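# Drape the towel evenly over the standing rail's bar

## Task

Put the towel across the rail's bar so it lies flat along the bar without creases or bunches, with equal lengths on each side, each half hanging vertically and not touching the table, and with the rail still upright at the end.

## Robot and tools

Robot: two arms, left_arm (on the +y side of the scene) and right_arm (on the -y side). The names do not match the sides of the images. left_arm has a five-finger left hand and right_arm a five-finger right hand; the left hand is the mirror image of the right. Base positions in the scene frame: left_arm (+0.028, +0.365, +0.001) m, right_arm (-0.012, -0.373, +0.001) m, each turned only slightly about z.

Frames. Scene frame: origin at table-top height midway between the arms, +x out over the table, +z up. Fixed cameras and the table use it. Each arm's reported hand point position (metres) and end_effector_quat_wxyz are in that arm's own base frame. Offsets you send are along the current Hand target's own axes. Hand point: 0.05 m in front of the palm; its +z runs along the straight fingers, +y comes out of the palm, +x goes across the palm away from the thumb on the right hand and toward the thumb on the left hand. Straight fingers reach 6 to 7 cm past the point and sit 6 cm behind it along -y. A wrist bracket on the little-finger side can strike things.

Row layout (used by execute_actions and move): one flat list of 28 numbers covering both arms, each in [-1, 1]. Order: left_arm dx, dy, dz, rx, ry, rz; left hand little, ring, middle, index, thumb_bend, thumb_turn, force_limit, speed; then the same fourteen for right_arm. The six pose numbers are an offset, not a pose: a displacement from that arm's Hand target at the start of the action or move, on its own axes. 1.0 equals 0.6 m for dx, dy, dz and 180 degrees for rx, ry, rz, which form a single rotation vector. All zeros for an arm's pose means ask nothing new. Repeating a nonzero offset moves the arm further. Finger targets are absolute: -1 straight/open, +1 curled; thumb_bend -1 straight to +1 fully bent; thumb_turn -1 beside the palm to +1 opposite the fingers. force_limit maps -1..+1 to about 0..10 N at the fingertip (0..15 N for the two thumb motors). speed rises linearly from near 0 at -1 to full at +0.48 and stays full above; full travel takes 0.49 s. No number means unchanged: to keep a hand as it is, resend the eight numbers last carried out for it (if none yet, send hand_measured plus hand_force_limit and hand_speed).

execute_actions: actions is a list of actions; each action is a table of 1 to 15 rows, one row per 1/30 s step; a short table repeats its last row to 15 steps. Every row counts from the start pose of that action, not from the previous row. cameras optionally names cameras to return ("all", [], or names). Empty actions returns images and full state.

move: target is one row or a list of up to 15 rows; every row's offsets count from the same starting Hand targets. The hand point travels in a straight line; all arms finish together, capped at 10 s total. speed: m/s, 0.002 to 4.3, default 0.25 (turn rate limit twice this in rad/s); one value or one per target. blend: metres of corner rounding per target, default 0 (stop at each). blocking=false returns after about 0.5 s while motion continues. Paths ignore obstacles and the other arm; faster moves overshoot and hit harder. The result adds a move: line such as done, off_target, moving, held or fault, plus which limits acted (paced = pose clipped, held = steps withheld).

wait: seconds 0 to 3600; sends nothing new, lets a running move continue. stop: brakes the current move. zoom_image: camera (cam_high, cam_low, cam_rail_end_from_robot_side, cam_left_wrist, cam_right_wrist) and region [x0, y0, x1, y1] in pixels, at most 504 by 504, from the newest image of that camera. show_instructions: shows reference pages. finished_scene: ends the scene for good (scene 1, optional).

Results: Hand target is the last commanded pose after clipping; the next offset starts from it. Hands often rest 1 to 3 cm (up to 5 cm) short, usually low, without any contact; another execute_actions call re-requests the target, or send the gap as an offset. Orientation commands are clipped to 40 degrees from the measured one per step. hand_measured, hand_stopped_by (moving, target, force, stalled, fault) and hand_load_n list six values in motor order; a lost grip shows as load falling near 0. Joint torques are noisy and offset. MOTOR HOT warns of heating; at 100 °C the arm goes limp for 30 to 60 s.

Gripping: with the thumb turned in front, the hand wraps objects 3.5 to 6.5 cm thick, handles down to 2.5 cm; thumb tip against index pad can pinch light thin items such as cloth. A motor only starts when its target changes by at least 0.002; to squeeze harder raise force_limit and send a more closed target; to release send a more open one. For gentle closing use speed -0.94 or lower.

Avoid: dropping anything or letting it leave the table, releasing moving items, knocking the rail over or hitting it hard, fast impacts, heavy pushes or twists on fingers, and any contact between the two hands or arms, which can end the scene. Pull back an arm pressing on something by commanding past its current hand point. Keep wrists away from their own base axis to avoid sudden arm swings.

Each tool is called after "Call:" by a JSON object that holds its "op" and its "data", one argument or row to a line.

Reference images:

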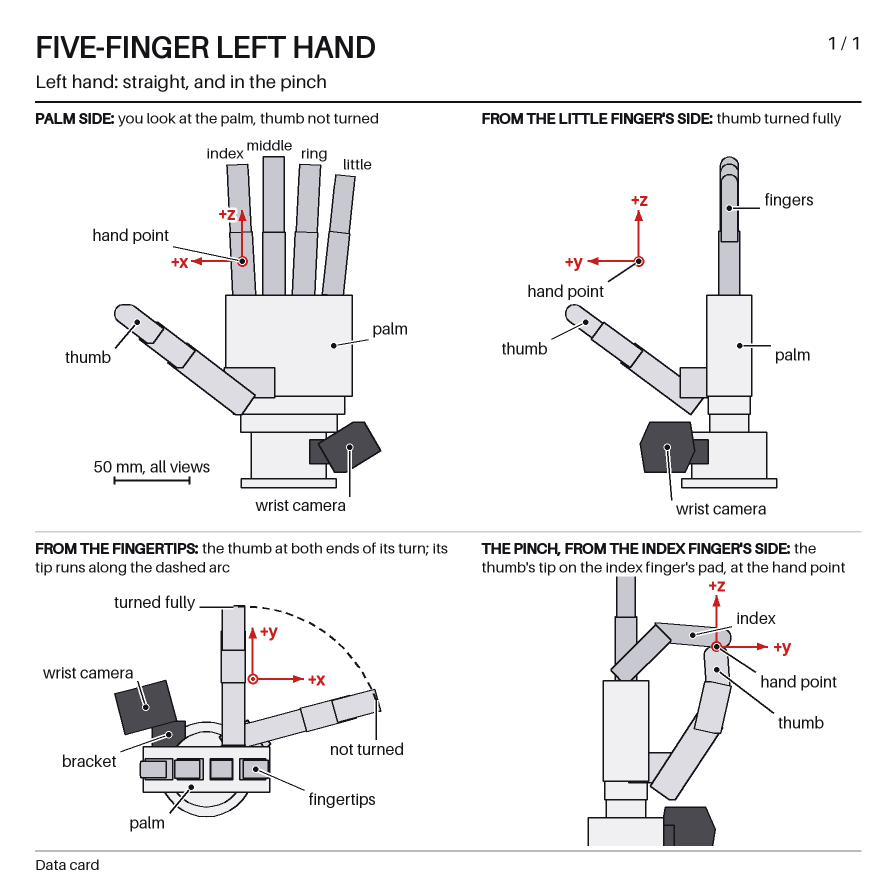

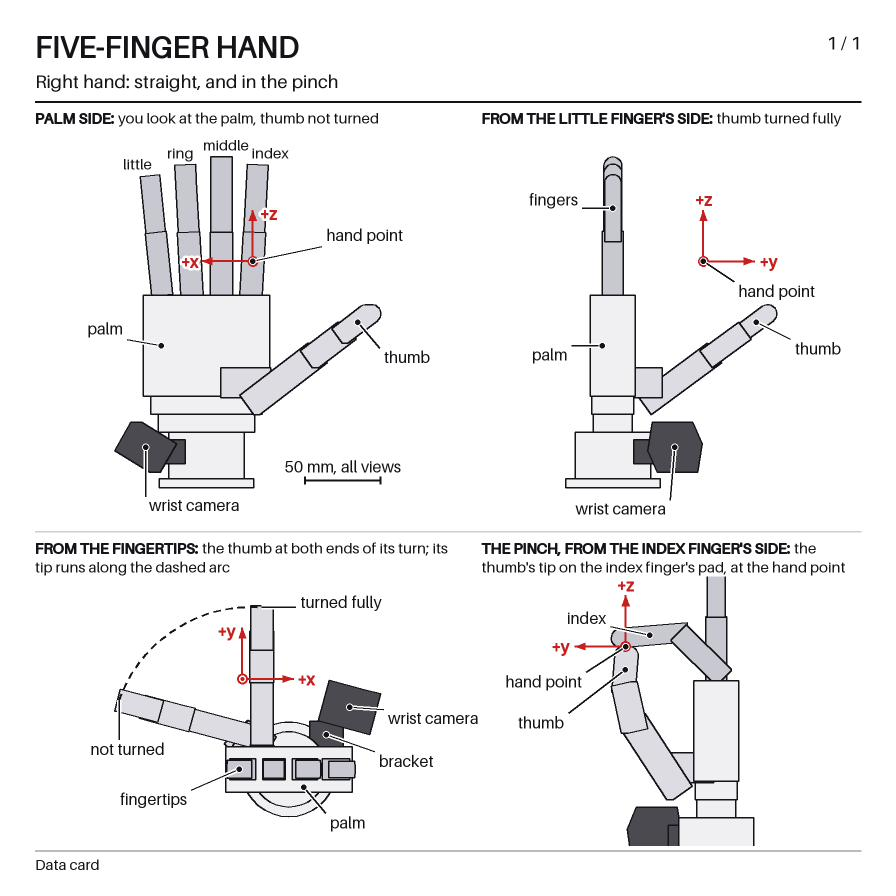

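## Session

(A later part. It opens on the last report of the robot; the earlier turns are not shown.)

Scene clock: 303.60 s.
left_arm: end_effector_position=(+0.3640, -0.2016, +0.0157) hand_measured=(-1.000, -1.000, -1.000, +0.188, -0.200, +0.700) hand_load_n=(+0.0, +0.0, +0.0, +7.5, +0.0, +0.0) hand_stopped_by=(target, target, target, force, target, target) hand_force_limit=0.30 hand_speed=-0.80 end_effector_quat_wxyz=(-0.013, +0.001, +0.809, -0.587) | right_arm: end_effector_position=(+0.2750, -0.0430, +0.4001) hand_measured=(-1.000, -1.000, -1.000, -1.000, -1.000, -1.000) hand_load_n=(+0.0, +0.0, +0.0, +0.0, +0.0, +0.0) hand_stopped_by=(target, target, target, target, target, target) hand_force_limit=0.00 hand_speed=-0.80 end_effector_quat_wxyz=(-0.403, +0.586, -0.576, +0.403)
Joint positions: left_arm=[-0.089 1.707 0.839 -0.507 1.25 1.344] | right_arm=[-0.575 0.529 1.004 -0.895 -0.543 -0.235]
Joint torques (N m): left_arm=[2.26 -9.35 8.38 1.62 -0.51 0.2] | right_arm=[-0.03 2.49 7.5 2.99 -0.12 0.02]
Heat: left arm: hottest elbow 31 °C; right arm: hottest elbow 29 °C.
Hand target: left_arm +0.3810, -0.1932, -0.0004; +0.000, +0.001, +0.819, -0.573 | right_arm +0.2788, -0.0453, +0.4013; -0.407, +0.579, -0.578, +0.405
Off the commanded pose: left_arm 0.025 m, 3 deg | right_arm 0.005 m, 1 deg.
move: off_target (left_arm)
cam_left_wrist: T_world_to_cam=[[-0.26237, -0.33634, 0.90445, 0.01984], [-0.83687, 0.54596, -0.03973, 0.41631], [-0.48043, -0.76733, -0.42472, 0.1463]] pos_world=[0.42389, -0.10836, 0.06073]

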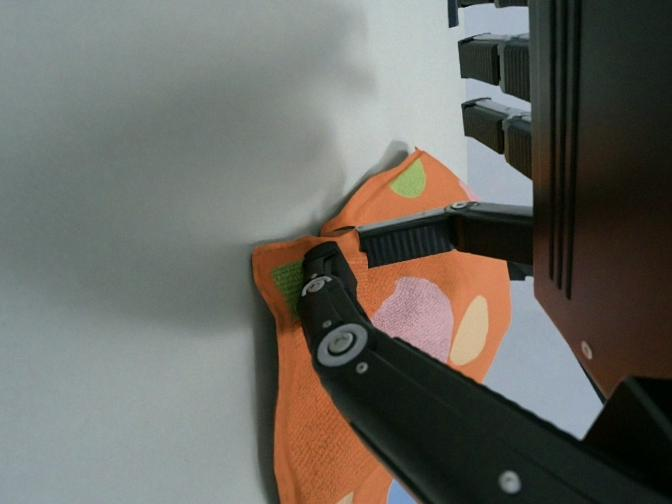

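Call:
{"op": "move", "data": {
  "target": [0,-0.0125,-0.0046,0,0,0,-1,-1,-1,0.45,-0.2,0.7,0.5,-0.8,0,0,0,0,0,0,-1,-1,-1,-1,-1,-1,0,-0.8],
  "speed": 0.05,
  "cameras": ["cam_left_wrist"]
}}

Call:
{"op": "move", "data": {
  "target": [0,-0.0125,-0.0046,0,0,0,-1,-1,-1,0.5,-0.2,0.7,0.5,-0.8,0,0,0,0,0,0,-1,-1,-1,-1,-1,-1,0,-0.8],
  "speed": 0.05,
  "cameras": ["cam_left_wrist"]
}}

Scene clock: 312.00 s.
left_arm: end_effector_position=(+0.3643, -0.2018, +0.0163) hand_measured=(-1.000, -1.000, -1.000, +0.204, -0.200, +0.700) hand_load_n=(+0.0, +0.5, +0.0, +9.0, +0.5, +0.0) hand_stopped_by=(target, target, target, force, target, target) hand_force_limit=0.50 hand_speed=-0.80 end_effector_quat_wxyz=(-0.014, +0.000, +0.809, -0.588) | right_arm: end_effector_position=(+0.2750, -0.0430, +0.4001) hand_measured=(-1.000, -1.000, -1.000, -1.000, -1.000, -1.000) hand_load_n=(+0.0, +0.0, +0.0, +0.0, +0.0, -0.5) hand_stopped_by=(target, target, target, target, target, target) hand_force_limit=0.00 hand_speed=-0.80 end_effector_quat_wxyz=(-0.403, +0.586, -0.576, +0.403)
Joint positions: left_arm=[-0.089 1.707 0.841 -0.509 1.25 1.342] | right_arm=[-0.575 0.529 1.004 -0.895 -0.543 -0.235]
Joint torques (N m): left_arm=[2.32 -10.11 8.55 0.8 -0.51 0.23] | right_arm=[0.03 2.26 7.5 3.03 -0.14 0.02]
Heat: left arm: hottest elbow 30 °C; right arm: hottest elbow 29 °C.
Hand target: left_arm +0.3810, -0.1932, +0.0076; +0.000, +0.001, +0.819, -0.573 | right_arm +0.2788, -0.0453, +0.4013; -0.407, +0.579, -0.578, +0.405
Off the commanded pose: left_arm 0.021 m, 3 deg | right_arm 0.005 m, 1 deg.
move: off_target (left_arm)
cam_left_wrist: T_world_to_cam=[[-0.25977, -0.33587, 0.90538, 0.01848], [-0.83733, 0.54539, -0.03792, 0.41668], [-0.48105, -0.76795, -0.42291, 0.14674]] pos_world=[0.42429, -0.10835, 0.06113]

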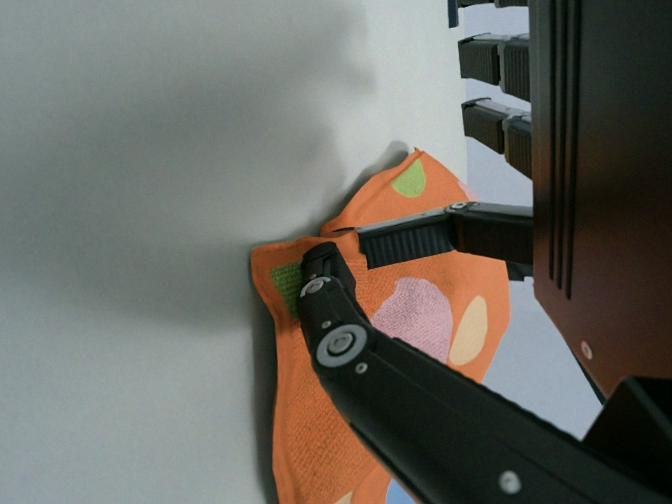

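Scene clock: 312.57 s.
left_arm: end_effector_position=(+0.3636, -0.2007, +0.0175) hand_measured=(-1.000, -1.000, -1.000, +0.204, -0.200, +0.700) hand_load_n=(-0.5, +0.0, +0.0, +7.0, +0.0, +0.0) hand_stopped_by=(target, target, target, force, target, target) hand_force_limit=0.50 hand_speed=-0.80 end_effector_quat_wxyz=(-0.017, -0.003, +0.812, -0.584) | right_arm: end_effector_position=(+0.2750, -0.0430, +0.4001) hand_measured=(-1.000, -1.000, -1.000, -1.000, -1.000, -1.000) hand_load_n=(+0.0, +0.0, +0.0, +0.0, +0.0, -0.5) hand_stopped_by=(target, target, target, target, target, target) hand_force_limit=0.00 hand_speed=-0.80 end_effector_quat_wxyz=(-0.403, +0.586, -0.576, +0.403)
Joint positions: left_arm=[-0.089 1.702 0.844 -0.527 1.241 1.342] | right_arm=[-0.575 0.529 1.004 -0.895 -0.543 -0.235]
Joint torques (N m): left_arm=[2.26 -11.34 8.87 0.55 -0.16 0.19] | right_arm=[0.15 2.37 7.47 3.04 -0.14 0.02]
Heat: left arm: hottest elbow 30 °C; right arm: hottest elbow 29 °C.
Hand target: left_arm +0.3810, -0.1931, +0.0156; +0.000, +0.001, +0.819, -0.573 | right_arm +0.2788, -0.0453, +0.4013; -0.407, +0.579, -0.578, +0.405
Off the commanded pose: left_arm 0.019 m, 3 deg | right_arm 0.005 m, 1 deg.
move: off_target (left_arm)
cam_left_wrist: T_world_to_cam=[[-0.25127, -0.3456, 0.90412, 0.01254], [-0.83858, 0.54421, -0.02503, 0.41555], [-0.48338, -0.76446, -0.42655, 0.14931]] pos_world=[0.4238, -0.10767, 0.06275]

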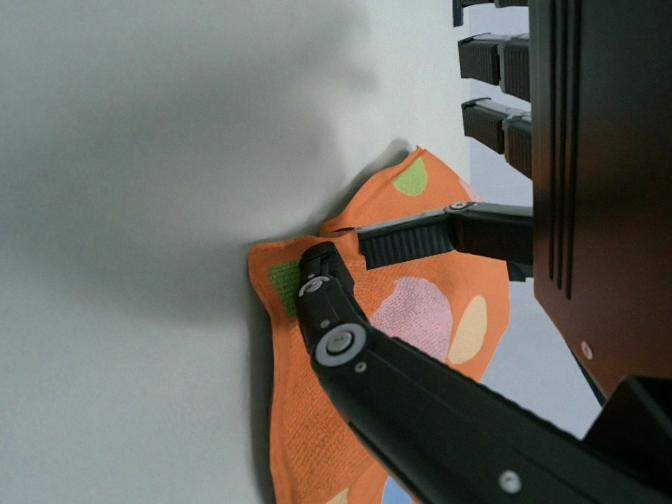

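Call:
{"op": "move", "data": {
  "target": [0,-0.0783,-0.0285,0,0,0,-1,-1,-1,0.52,-0.2,0.7,0.5,-0.8,0,0,0,0,0,0,-1,-1,-1,-1,-1,-1,0,-0.8],
  "speed": 0.05,
  "cameras": ["cam_left_wrist","cam_high"]
}}

Scene clock: 318.00 s.
left_arm: end_effector_position=(+0.3633, -0.1979, +0.0560) hand_measured=(-1.000, -1.000, -1.000, +0.218, -0.200, +0.700) hand_load_n=(+0.0, +0.0, +0.0, +6.0, +3.5, +0.0) hand_stopped_by=(target, target, target, force, target, target) hand_force_limit=0.50 hand_speed=-0.80 end_effector_quat_wxyz=(-0.019, -0.006, +0.819, -0.574) | right_arm: end_effector_position=(+0.2750, -0.0430, +0.4001) hand_measured=(-1.000, -1.000, -1.000, -1.000, -1.000, -1.000) hand_load_n=(+0.0, +0.0, +0.0, +0.0, +0.0, -0.5) hand_stopped_by=(target, target, target, target, target, target) hand_force_limit=0.00 hand_speed=-0.80 end_effector_quat_wxyz=(-0.403, +0.586, -0.576, +0.403)
Joint positions: left_arm=[-0.089 1.613 0.88 -0.664 1.217 1.346] | right_arm=[-0.575 0.529 1.004 -0.895 -0.543 -0.235]
Joint torques (N m): left_arm=[2.49 -11.52 10.11 0.35 0.76 0.12] | right_arm=[0.09 2.37 7.47 3.02 -0.13 0]
Heat: left arm: hottest elbow 30 °C; right arm: hottest elbow 29 °C.
Hand target: left_arm +0.3808, -0.1931, +0.0656; +0.000, +0.001, +0.819, -0.573 | right_arm +0.2788, -0.0453, +0.4013; -0.407, +0.579, -0.578, +0.405
Off the commanded pose: left_arm 0.021 m, 2 deg | right_arm 0.005 m, 1 deg.
move: off_target (left_arm)
cam_left_wrist: T_world_to_cam=[[-0.24517, -0.368, 0.89692, -0.02769], [-0.84015, 0.5423, -0.00715, 0.41392], [-0.48377, -0.75531, -0.44213, 0.1706]] pos_world=[0.4235, -0.1058, 0.10322]
Images, in order (width x height): cam_high 672x504, cam_left_wrist 672x504.

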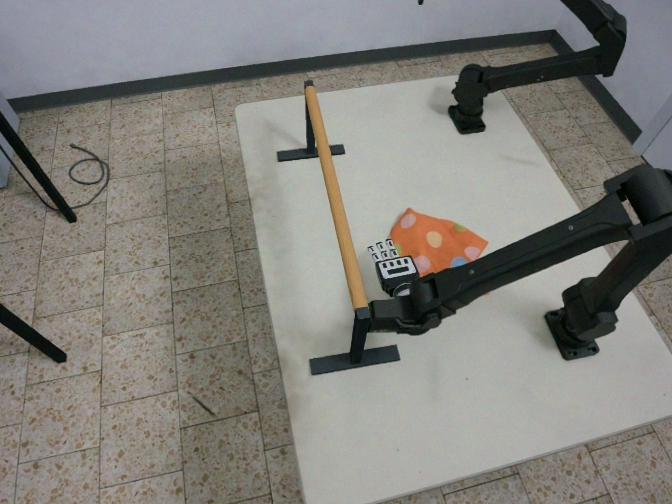

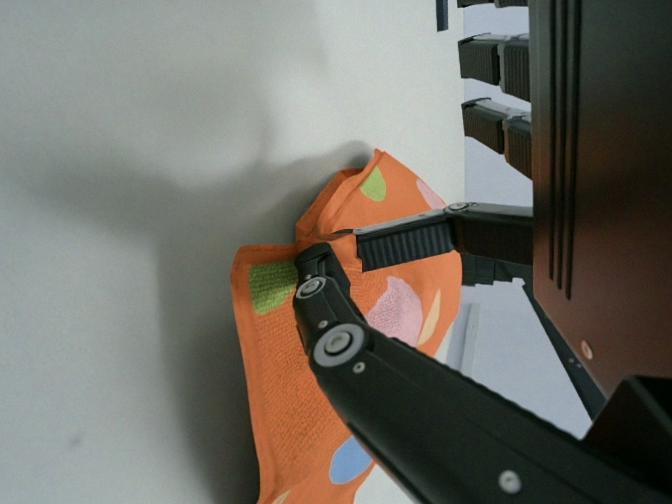

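Call:
{"op": "move", "data": {
  "target": [
    [0.1333,-0.0783,-0.0285,0,0,0,-1,-1,-1,0.52,-0.2,0.7,0.5,-0.8,0,0,0,0,0,0,-1,-1,-1,-1,-1,-1,0,-0.8],
    [0.1667,-0.3133,-0.114,0,-0.1567,-0.057,-1,-1,-1,0.52,-0.2,0.7,0.5,-0.8,0,0,0,0,0,0,-1,-1,-1,-1,-1,-1,0,-0.8]
  ],
  "speed": 0.07,
  "cameras": ["all"]
}}

Scene clock: 331.13 s.
left_arm: end_effector_position=(+0.2797, -0.1882, +0.2480) hand_measured=(-1.000, -1.000, -1.000, +0.218, -0.200, +0.700) hand_load_n=(+0.0, +0.0, +0.0, +5.5, +4.0, -0.5) hand_stopped_by=(target, target, target, force, target, target) hand_force_limit=0.50 hand_speed=-0.80 end_effector_quat_wxyz=(+0.146, -0.217, +0.794, -0.548) | right_arm: end_effector_position=(+0.2750, -0.0430, +0.4001) hand_measured=(-1.000, -1.000, -1.000, -1.000, -1.000, -1.000) hand_load_n=(-0.5, +0.0, +0.0, +0.0, +0.0, -0.5) hand_stopped_by=(target, target, target, target, target, target) hand_force_limit=0.00 hand_speed=-0.80 end_effector_quat_wxyz=(-0.403, +0.586, -0.576, +0.403)
Joint positions: left_arm=[-0.147 0.728 0.672 -0.493 0.818 0.412] | right_arm=[-0.575 0.529 1.004 -0.895 -0.543 -0.235]
Joint torques (N m): left_arm=[-0.44 -3.43 13.22 1.37 0.3 -0.05] | right_arm=[0.21 2.43 7.47 3.03 -0.14 0.01]
Heat: left arm: hottest elbow 30 °C; right arm: hottest elbow 29 °C.
Hand target: left_arm +0.2805, -0.1931, +0.2655; +0.149, -0.211, +0.791, -0.554 | right_arm +0.2788, -0.0453, +0.4013; -0.407, +0.579, -0.578, +0.405
Off the commanded pose: left_arm 0.018 m, 1 deg | right_arm 0.005 m, 1 deg.
move: off_target (left_arm)
cam_left_wrist: T_world_to_cam=[[-0.03676, -0.46787, 0.88303, -0.29035], [-0.99916, 0.03295, -0.02414, 0.29263], [-0.0178, -0.88318, -0.46869, 0.07453]] pos_world=[0.28304, -0.07966, 0.29839]
cam_right_wrist: T_world_to_cam=[[-0.35541, -0.26503, -0.89635, 0.44526], [-0.59191, 0.806, -0.00362, 0.18995], [0.72342, 0.52927, -0.44333, 0.11585]] pos_world=[0.18688, -0.09641, 0.45116]

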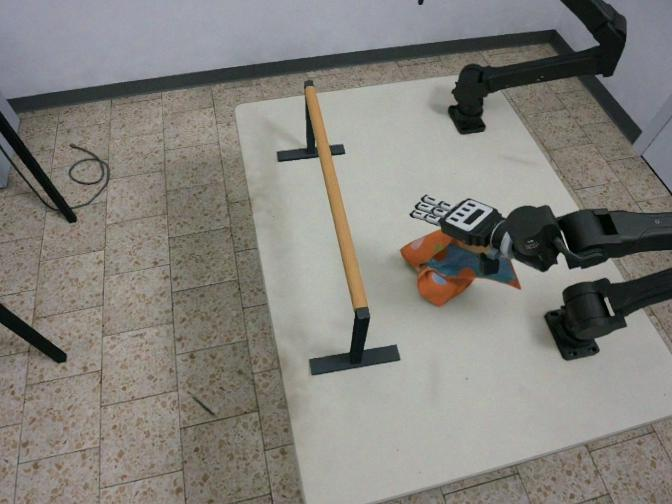

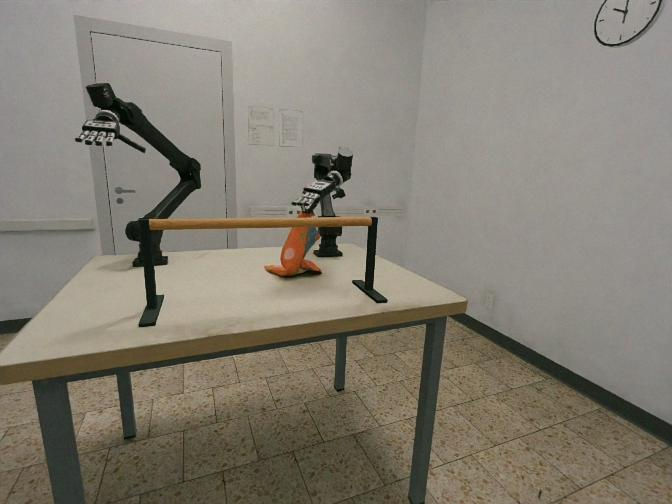

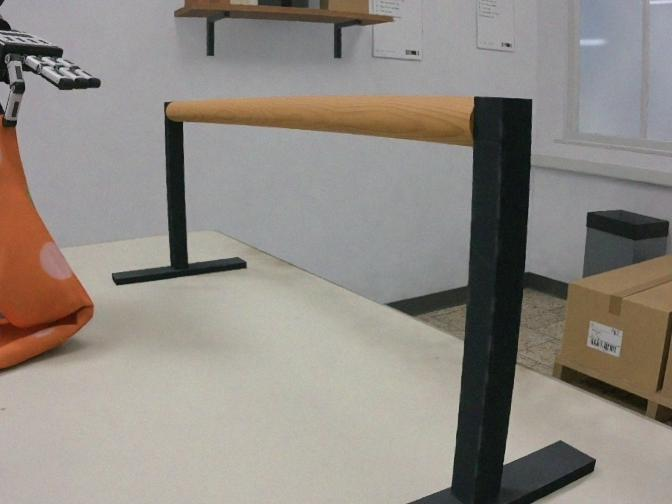

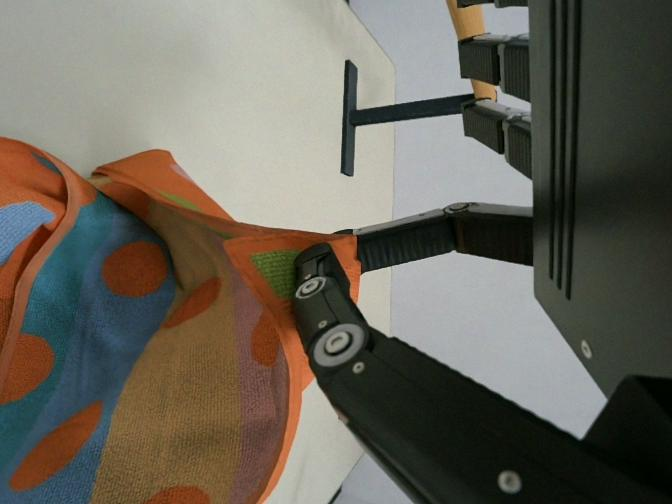

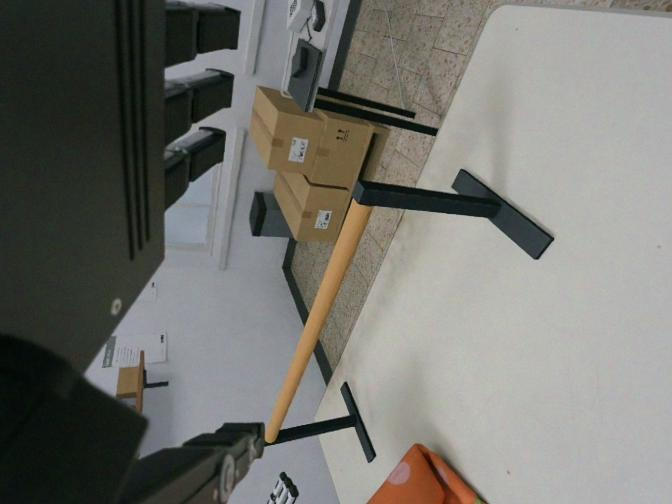

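Call:
{"op": "move", "data": {
  "target": [-0.0289,-0.2563,-0.0755,0,0,0,-1,-1,-1,0.52,-0.2,0.7,0.5,-0.8,0,0,0,0,0,0,-1,-1,-1,-1,-1,-1,0,-0.8],
  "speed": 0.1,
  "cameras": ["all"]
}}

Scene clock: 337.97 s.
left_arm: end_effector_position=(+0.2988, -0.1916, +0.4079) hand_measured=(-1.000, -1.000, -1.000, +0.218, -0.200, +0.700) hand_load_n=(+0.0, +0.0, +0.0, +5.0, +4.5, -0.5) hand_stopped_by=(target, target, target, force, target, target) hand_force_limit=0.50 hand_speed=-0.80 end_effector_quat_wxyz=(+0.143, -0.217, +0.794, -0.549) | right_arm: end_effector_position=(+0.2750, -0.0430, +0.4001) hand_measured=(-1.000, -1.000, -1.000, -1.000, -1.000, -1.000) hand_load_n=(+0.0, -0.5, +0.0, +0.0, +0.0, -0.5) hand_stopped_by=(target, target, target, target, target, target) hand_force_limit=0.00 hand_speed=-0.80 end_effector_quat_wxyz=(-0.403, +0.586, -0.576, +0.403)
Joint positions: left_arm=[-0.147 0.844 1.145 -0.852 0.822 0.412] | right_arm=[-0.575 0.529 1.004 -0.895 -0.543 -0.235]
Joint torques (N m): left_arm=[0.79 -3.72 13.68 1.57 0.54 -0.09] | right_arm=[0.03 2.37 7.56 3.02 -0.13 0]
Heat: left arm: hottest elbow 31 °C; right arm: hottest elbow 29 °C.
Hand target: left_arm +0.3002, -0.1932, +0.4254; +0.149, -0.211, +0.791, -0.554 | right_arm +0.2788, -0.0453, +0.4013; -0.407, +0.579, -0.578, +0.405
Off the commanded pose: left_arm 0.018 m, 1 deg | right_arm 0.005 m, 1 deg.
move: off_target (left_arm)
cam_left_wrist: T_world_to_cam=[[-0.03504, -0.46605, 0.88406, -0.43303], [-0.99914, 0.0359, -0.02068, 0.31485], [-0.0221, -0.88403, -0.46691, 0.14724]] pos_world=[0.30266, -0.08296, 0.45809]
cam_right_wrist: T_world_to_cam=[[-0.35541, -0.26503, -0.89635, 0.44526], [-0.59191, 0.806, -0.00362, 0.18995], [0.72342, 0.52927, -0.44333, 0.11585]] pos_world=[0.18688, -0.09641, 0.45116]

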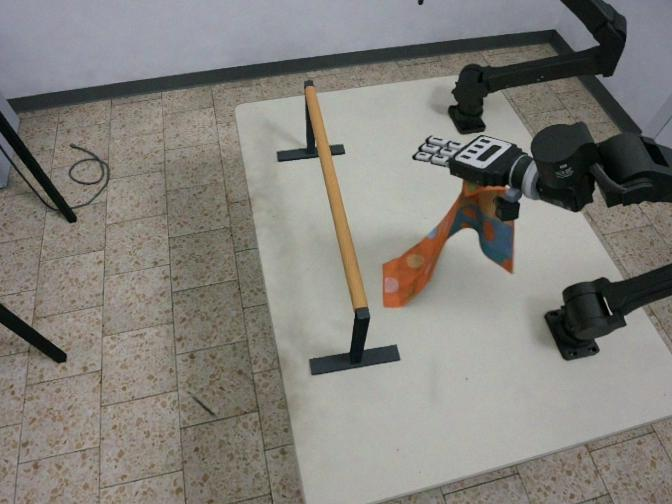

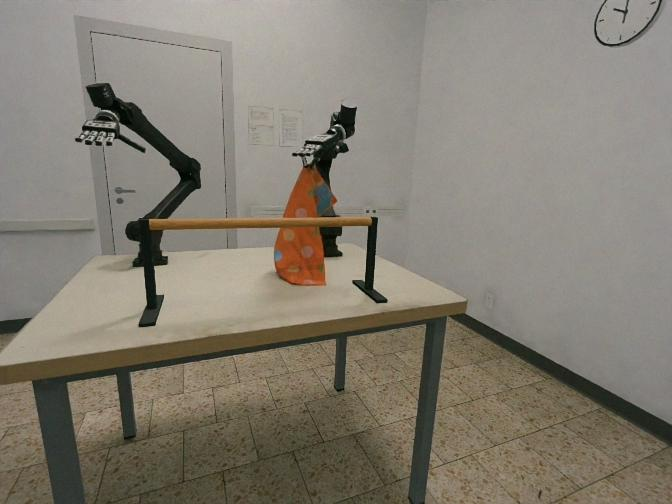

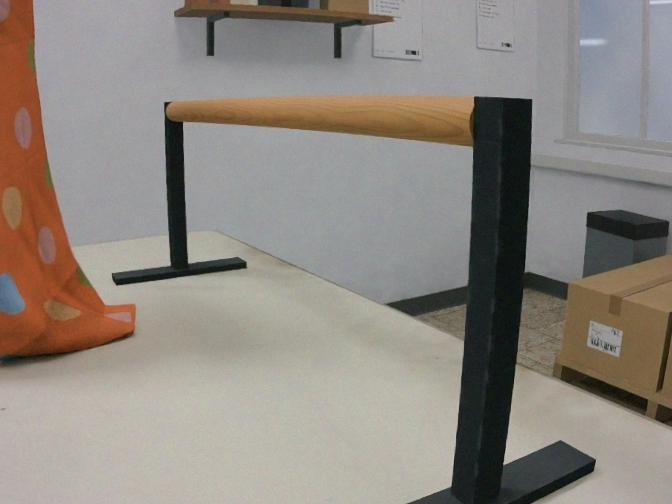

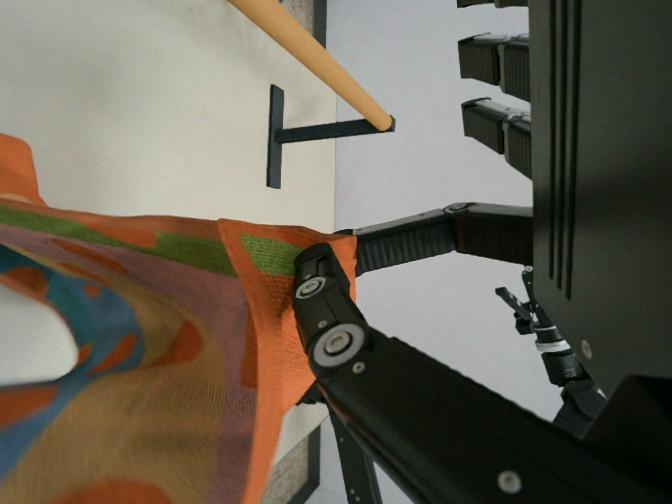

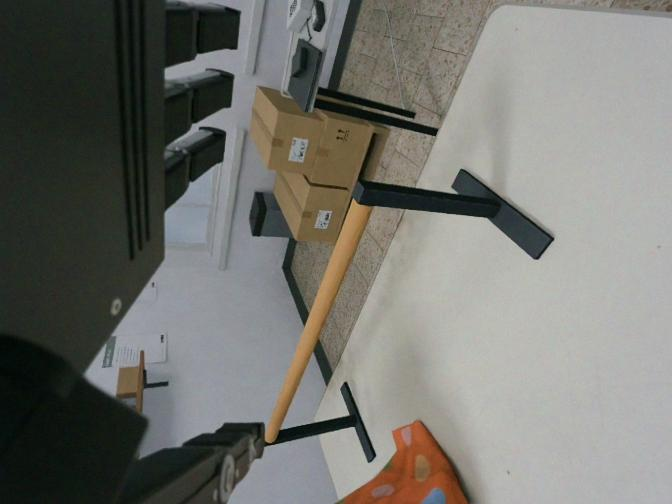

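Call:
{"op": "zoom_image", "data": {
  "camera": "cam_high",
  "region": [360, 120, 560, 320]
}}

Call:
{"op": "zoom_image", "data": {
  "camera": "cam_low",
  "region": [240, 90, 400, 300]
}}

Scaled by 2.520 from the camera's image (finer frame: 960x720).

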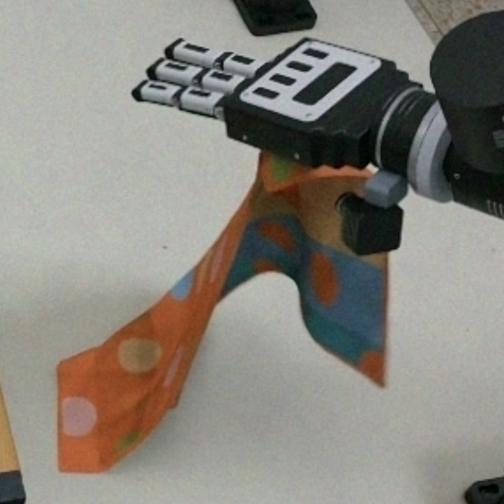

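Scaled by 2.400 from the camera's image (finer frame: 960x720).

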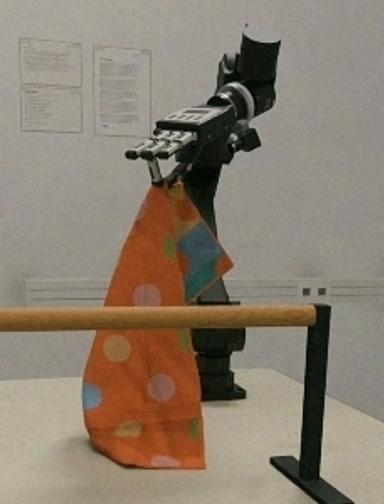

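Call:
{"op": "move", "data": {
  "target": [-0.0145,-0.0748,0.0593,0,-0.313,-0.114,-1,-1,-1,0.52,-0.2,0.7,0.5,-0.8,0,0,0,0,0,0,-1,-1,-1,-1,-1,-1,0,-0.8],
  "speed": 0.15,
  "cameras": ["all"]
}}

Scene clock: 366.47 s.
left_arm: end_effector_position=(+0.3331, -0.2249, +0.4339) hand_measured=(-1.000, -1.000, -1.000, +0.218, -0.200, +0.700) hand_load_n=(+0.0, +0.0, +0.0, +5.0, +4.0, -0.5) hand_stopped_by=(target, target, target, force, target, target) hand_force_limit=0.50 hand_speed=-0.80 end_effector_quat_wxyz=(-0.411, +0.576, -0.590, +0.389) | right_arm: end_effector_position=(+0.2750, -0.0430, +0.4001) hand_measured=(-1.000, -1.000, -1.000, -1.000, -1.000, -1.000) hand_load_n=(+0.0, +0.0, +0.0, +0.0, +0.0, +0.0) hand_stopped_by=(target, target, target, target, target, target) hand_force_limit=0.00 hand_speed=-0.80 end_effector_quat_wxyz=(-0.403, +0.586, -0.576, +0.403)
Joint positions: left_arm=[-0.852 0.904 1.248 -0.883 -0.792 -0.363] | right_arm=[-0.575 0.529 1.004 -0.895 -0.543 -0.235]
Joint torques (N m): left_arm=[-0.09 -4.31 13.81 1.62 -0.48 -0.17] | right_arm=[0.15 2.43 7.56 3.02 -0.14 0.02]
Heat: left arm: hottest elbow 35 °C; right arm: hottest elbow 29 °C.
Hand target: left_arm +0.3320, -0.2312, +0.4556; -0.406, +0.578, -0.579, +0.406 | right_arm +0.2788, -0.0453, +0.4013; -0.407, +0.579, -0.578, +0.405
Off the commanded pose: left_arm 0.022 m, 2 deg | right_arm 0.005 m, 1 deg.
move: off_target (left_arm)
cam_left_wrist: T_world_to_cam=[[0.38972, -0.30483, 0.86902, -0.56904], [-0.53146, -0.84509, -0.0581, 0.01313], [0.75211, -0.43921, -0.49135, -0.01659]] pos_world=[0.24122, -0.16965, 0.48712]
cam_right_wrist: T_world_to_cam=[[-0.35541, -0.26503, -0.89635, 0.44526], [-0.59191, 0.806, -0.00362, 0.18995], [0.72342, 0.52927, -0.44333, 0.11585]] pos_world=[0.18688, -0.09641, 0.45116]

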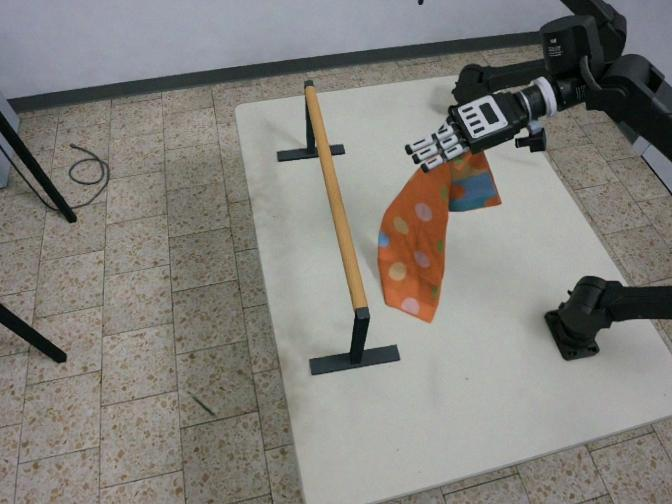

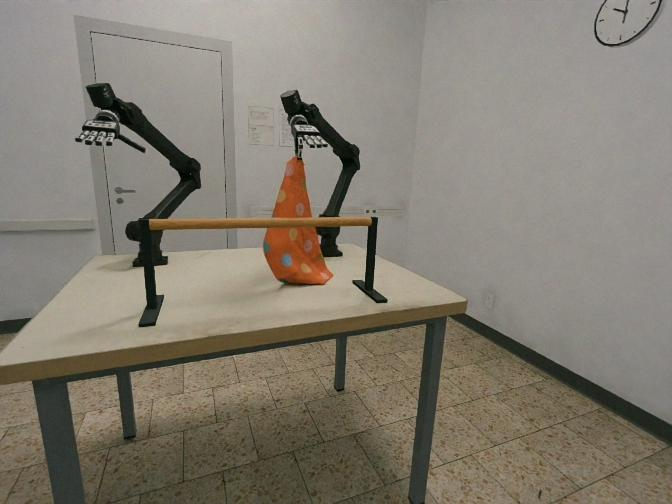

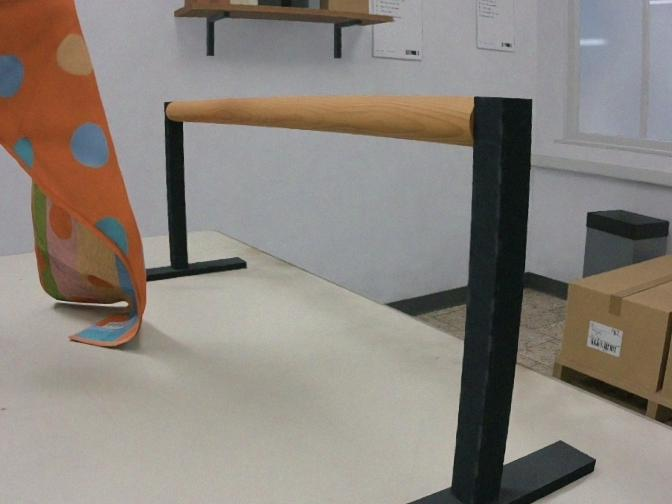

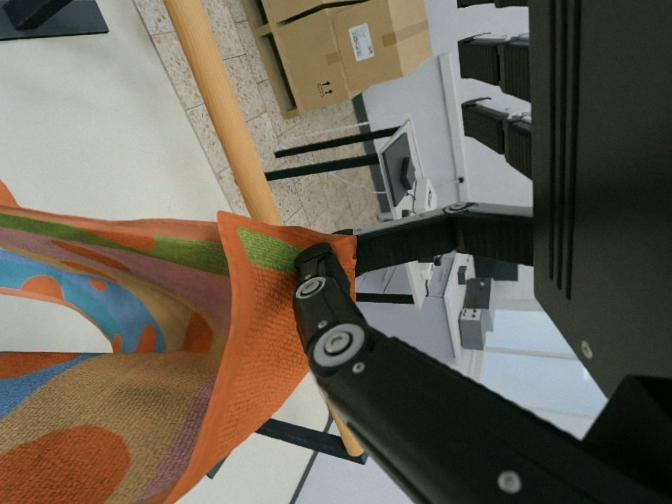

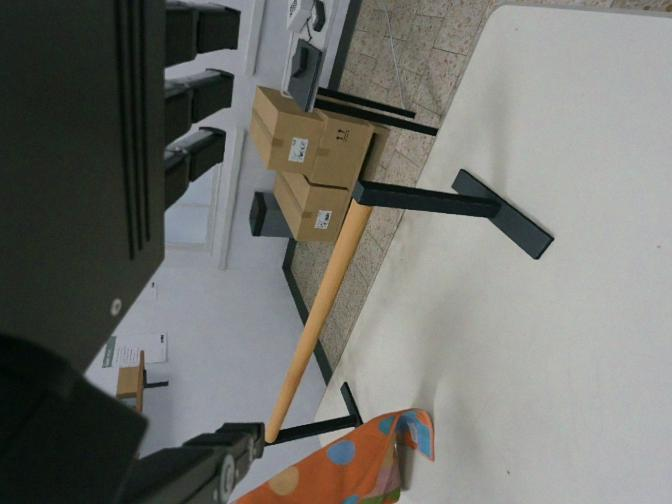

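Call:
{"op": "zoom_image", "data": {
  "camera": "cam_high",
  "region": [360, 100, 560, 330]
}}

Call:
{"op": "zoom_image", "data": {
  "camera": "cam_low",
  "region": [240, 90, 400, 300]
}}

Scaled by 2.191 from the camera's image (finer frame: 960x720).

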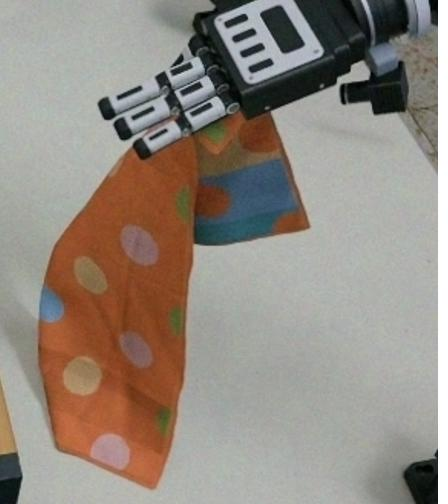

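Scaled by 2.400 from the camera's image (finer frame: 960x720).

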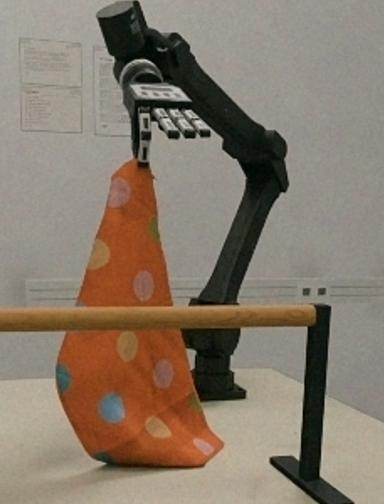

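Call:
{"op": "zoom_image", "data": {
  "camera": "cam_left_wrist",
  "region": [0, 180, 400, 504]
}}

Scaled by 1.260 from the camera's image (finer frame: 960x720).

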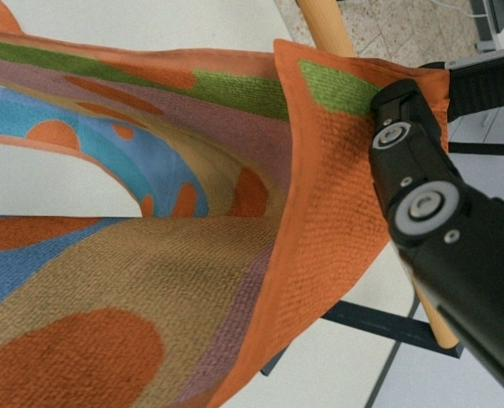

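Call:
{"op": "move", "data": {
  "target": [0,-0.1702,-0.0442,0,0.405,0.1474,-1,-1,-1,0.52,-0.2,0.7,0.5,-0.8,0,0,0,0,0,0,-1,-1,-1,-1,-1,-1,0,-0.8],
  "speed": 0.12,
  "cameras": ["all"]
}}

Scene clock: 464.03 s.
left_arm: end_effector_position=(+0.3379, -0.2354, +0.5486) hand_measured=(-1.000, -1.000, -1.000, +0.218, -0.200, +0.700) hand_load_n=(+0.0, +0.0, +0.0, +5.0, +4.0, -0.5) hand_stopped_by=(target, target, target, force, target, target) hand_force_limit=0.50 hand_speed=-0.80 end_effector_quat_wxyz=(+0.051, -0.092, +0.817, -0.567) | right_arm: end_effector_position=(+0.2750, -0.0430, +0.4001) hand_measured=(-1.000, -1.000, -1.000, -1.000, -1.000, -1.000) hand_load_n=(+0.0, +0.0, +0.0, +0.0, +0.0, +0.0) hand_stopped_by=(target, target, target, target, target, target) hand_force_limit=0.00 hand_speed=-0.80 end_effector_quat_wxyz=(-0.403, +0.586, -0.576, +0.403)
Joint positions: left_arm=[-0.207 1.266 1.852 -1.345 1.034 0.661] | right_arm=[-0.575 0.529 1.004 -0.895 -0.543 -0.235]
Joint torques (N m): left_arm=[2.14 -7.3 12.1 1.13 0.82 0.11] | right_arm=[0.21 2.49 7.49 2.99 -0.15 0.01]
Heat: left arm: hottest elbow 35 °C; right arm: hottest elbow 30 °C.
Hand target: left_arm +0.3418, -0.2313, +0.5606; +0.062, -0.087, +0.814, -0.570 | right_arm +0.2788, -0.0453, +0.4013; -0.407, +0.579, -0.578, +0.405
Off the commanded pose: left_arm 0.013 m, 2 deg | right_arm 0.005 m, 1 deg.
move: off_target (left_arm)
cam_left_wrist: T_world_to_cam=[[-0.17078, -0.4254, 0.88875, -0.52358], [-0.93815, 0.34593, -0.01469, 0.40747], [-0.3012, -0.83628, -0.45816, 0.27577]] pos_world=[0.37591, -0.13306, 0.59766]
cam_right_wrist: T_world_to_cam=[[-0.35541, -0.26503, -0.89635, 0.44526], [-0.59191, 0.806, -0.00362, 0.18995], [0.72342, 0.52927, -0.44333, 0.11585]] pos_world=[0.18688, -0.09641, 0.45116]

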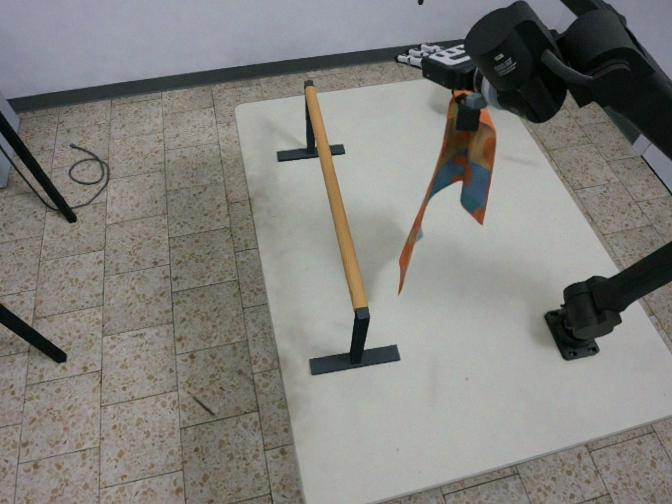

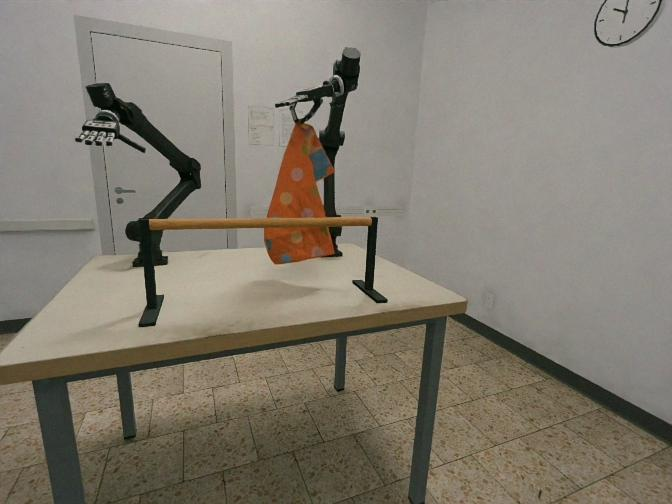

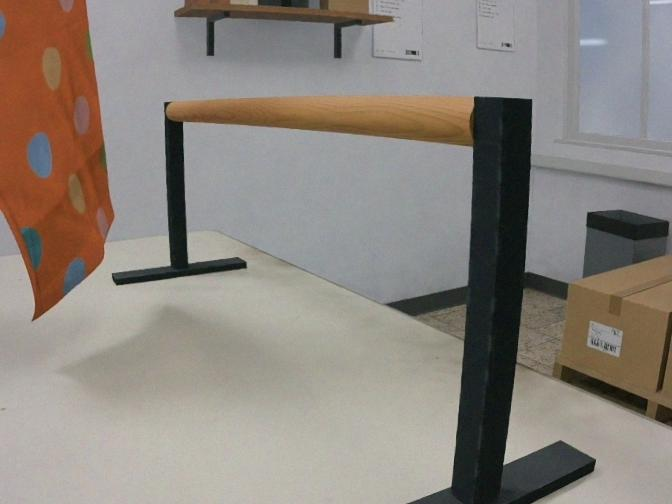

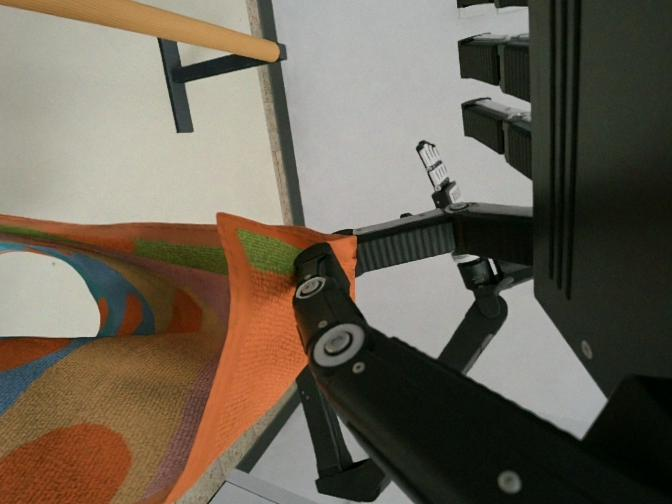

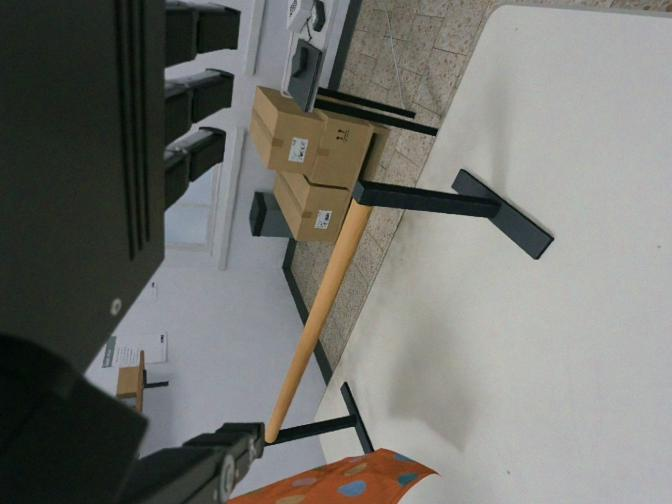

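Call:
{"op": "zoom_image", "data": {
  "camera": "cam_low",
  "region": [240, 80, 380, 280]
}}

Call:
{"op": "zoom_image", "data": {
  "camera": "cam_high",
  "region": [380, 30, 560, 310]
}}

Scaled by 2.520 from the camera's image (finer frame: 960x720).

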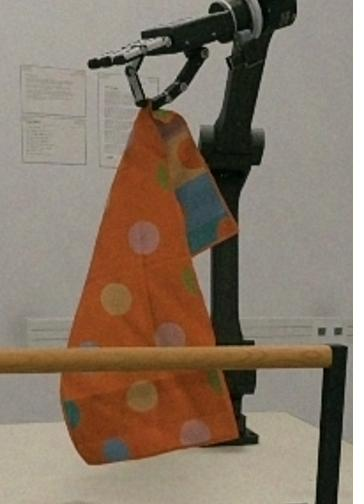

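Scaled by 1.800 from the camera's image (finer frame: 960x720).

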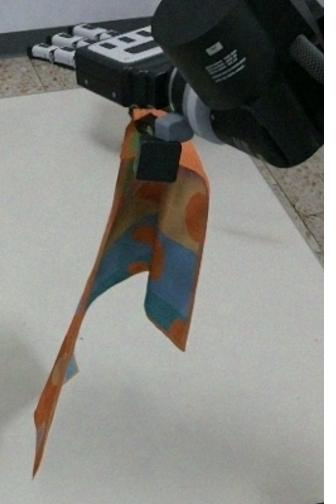

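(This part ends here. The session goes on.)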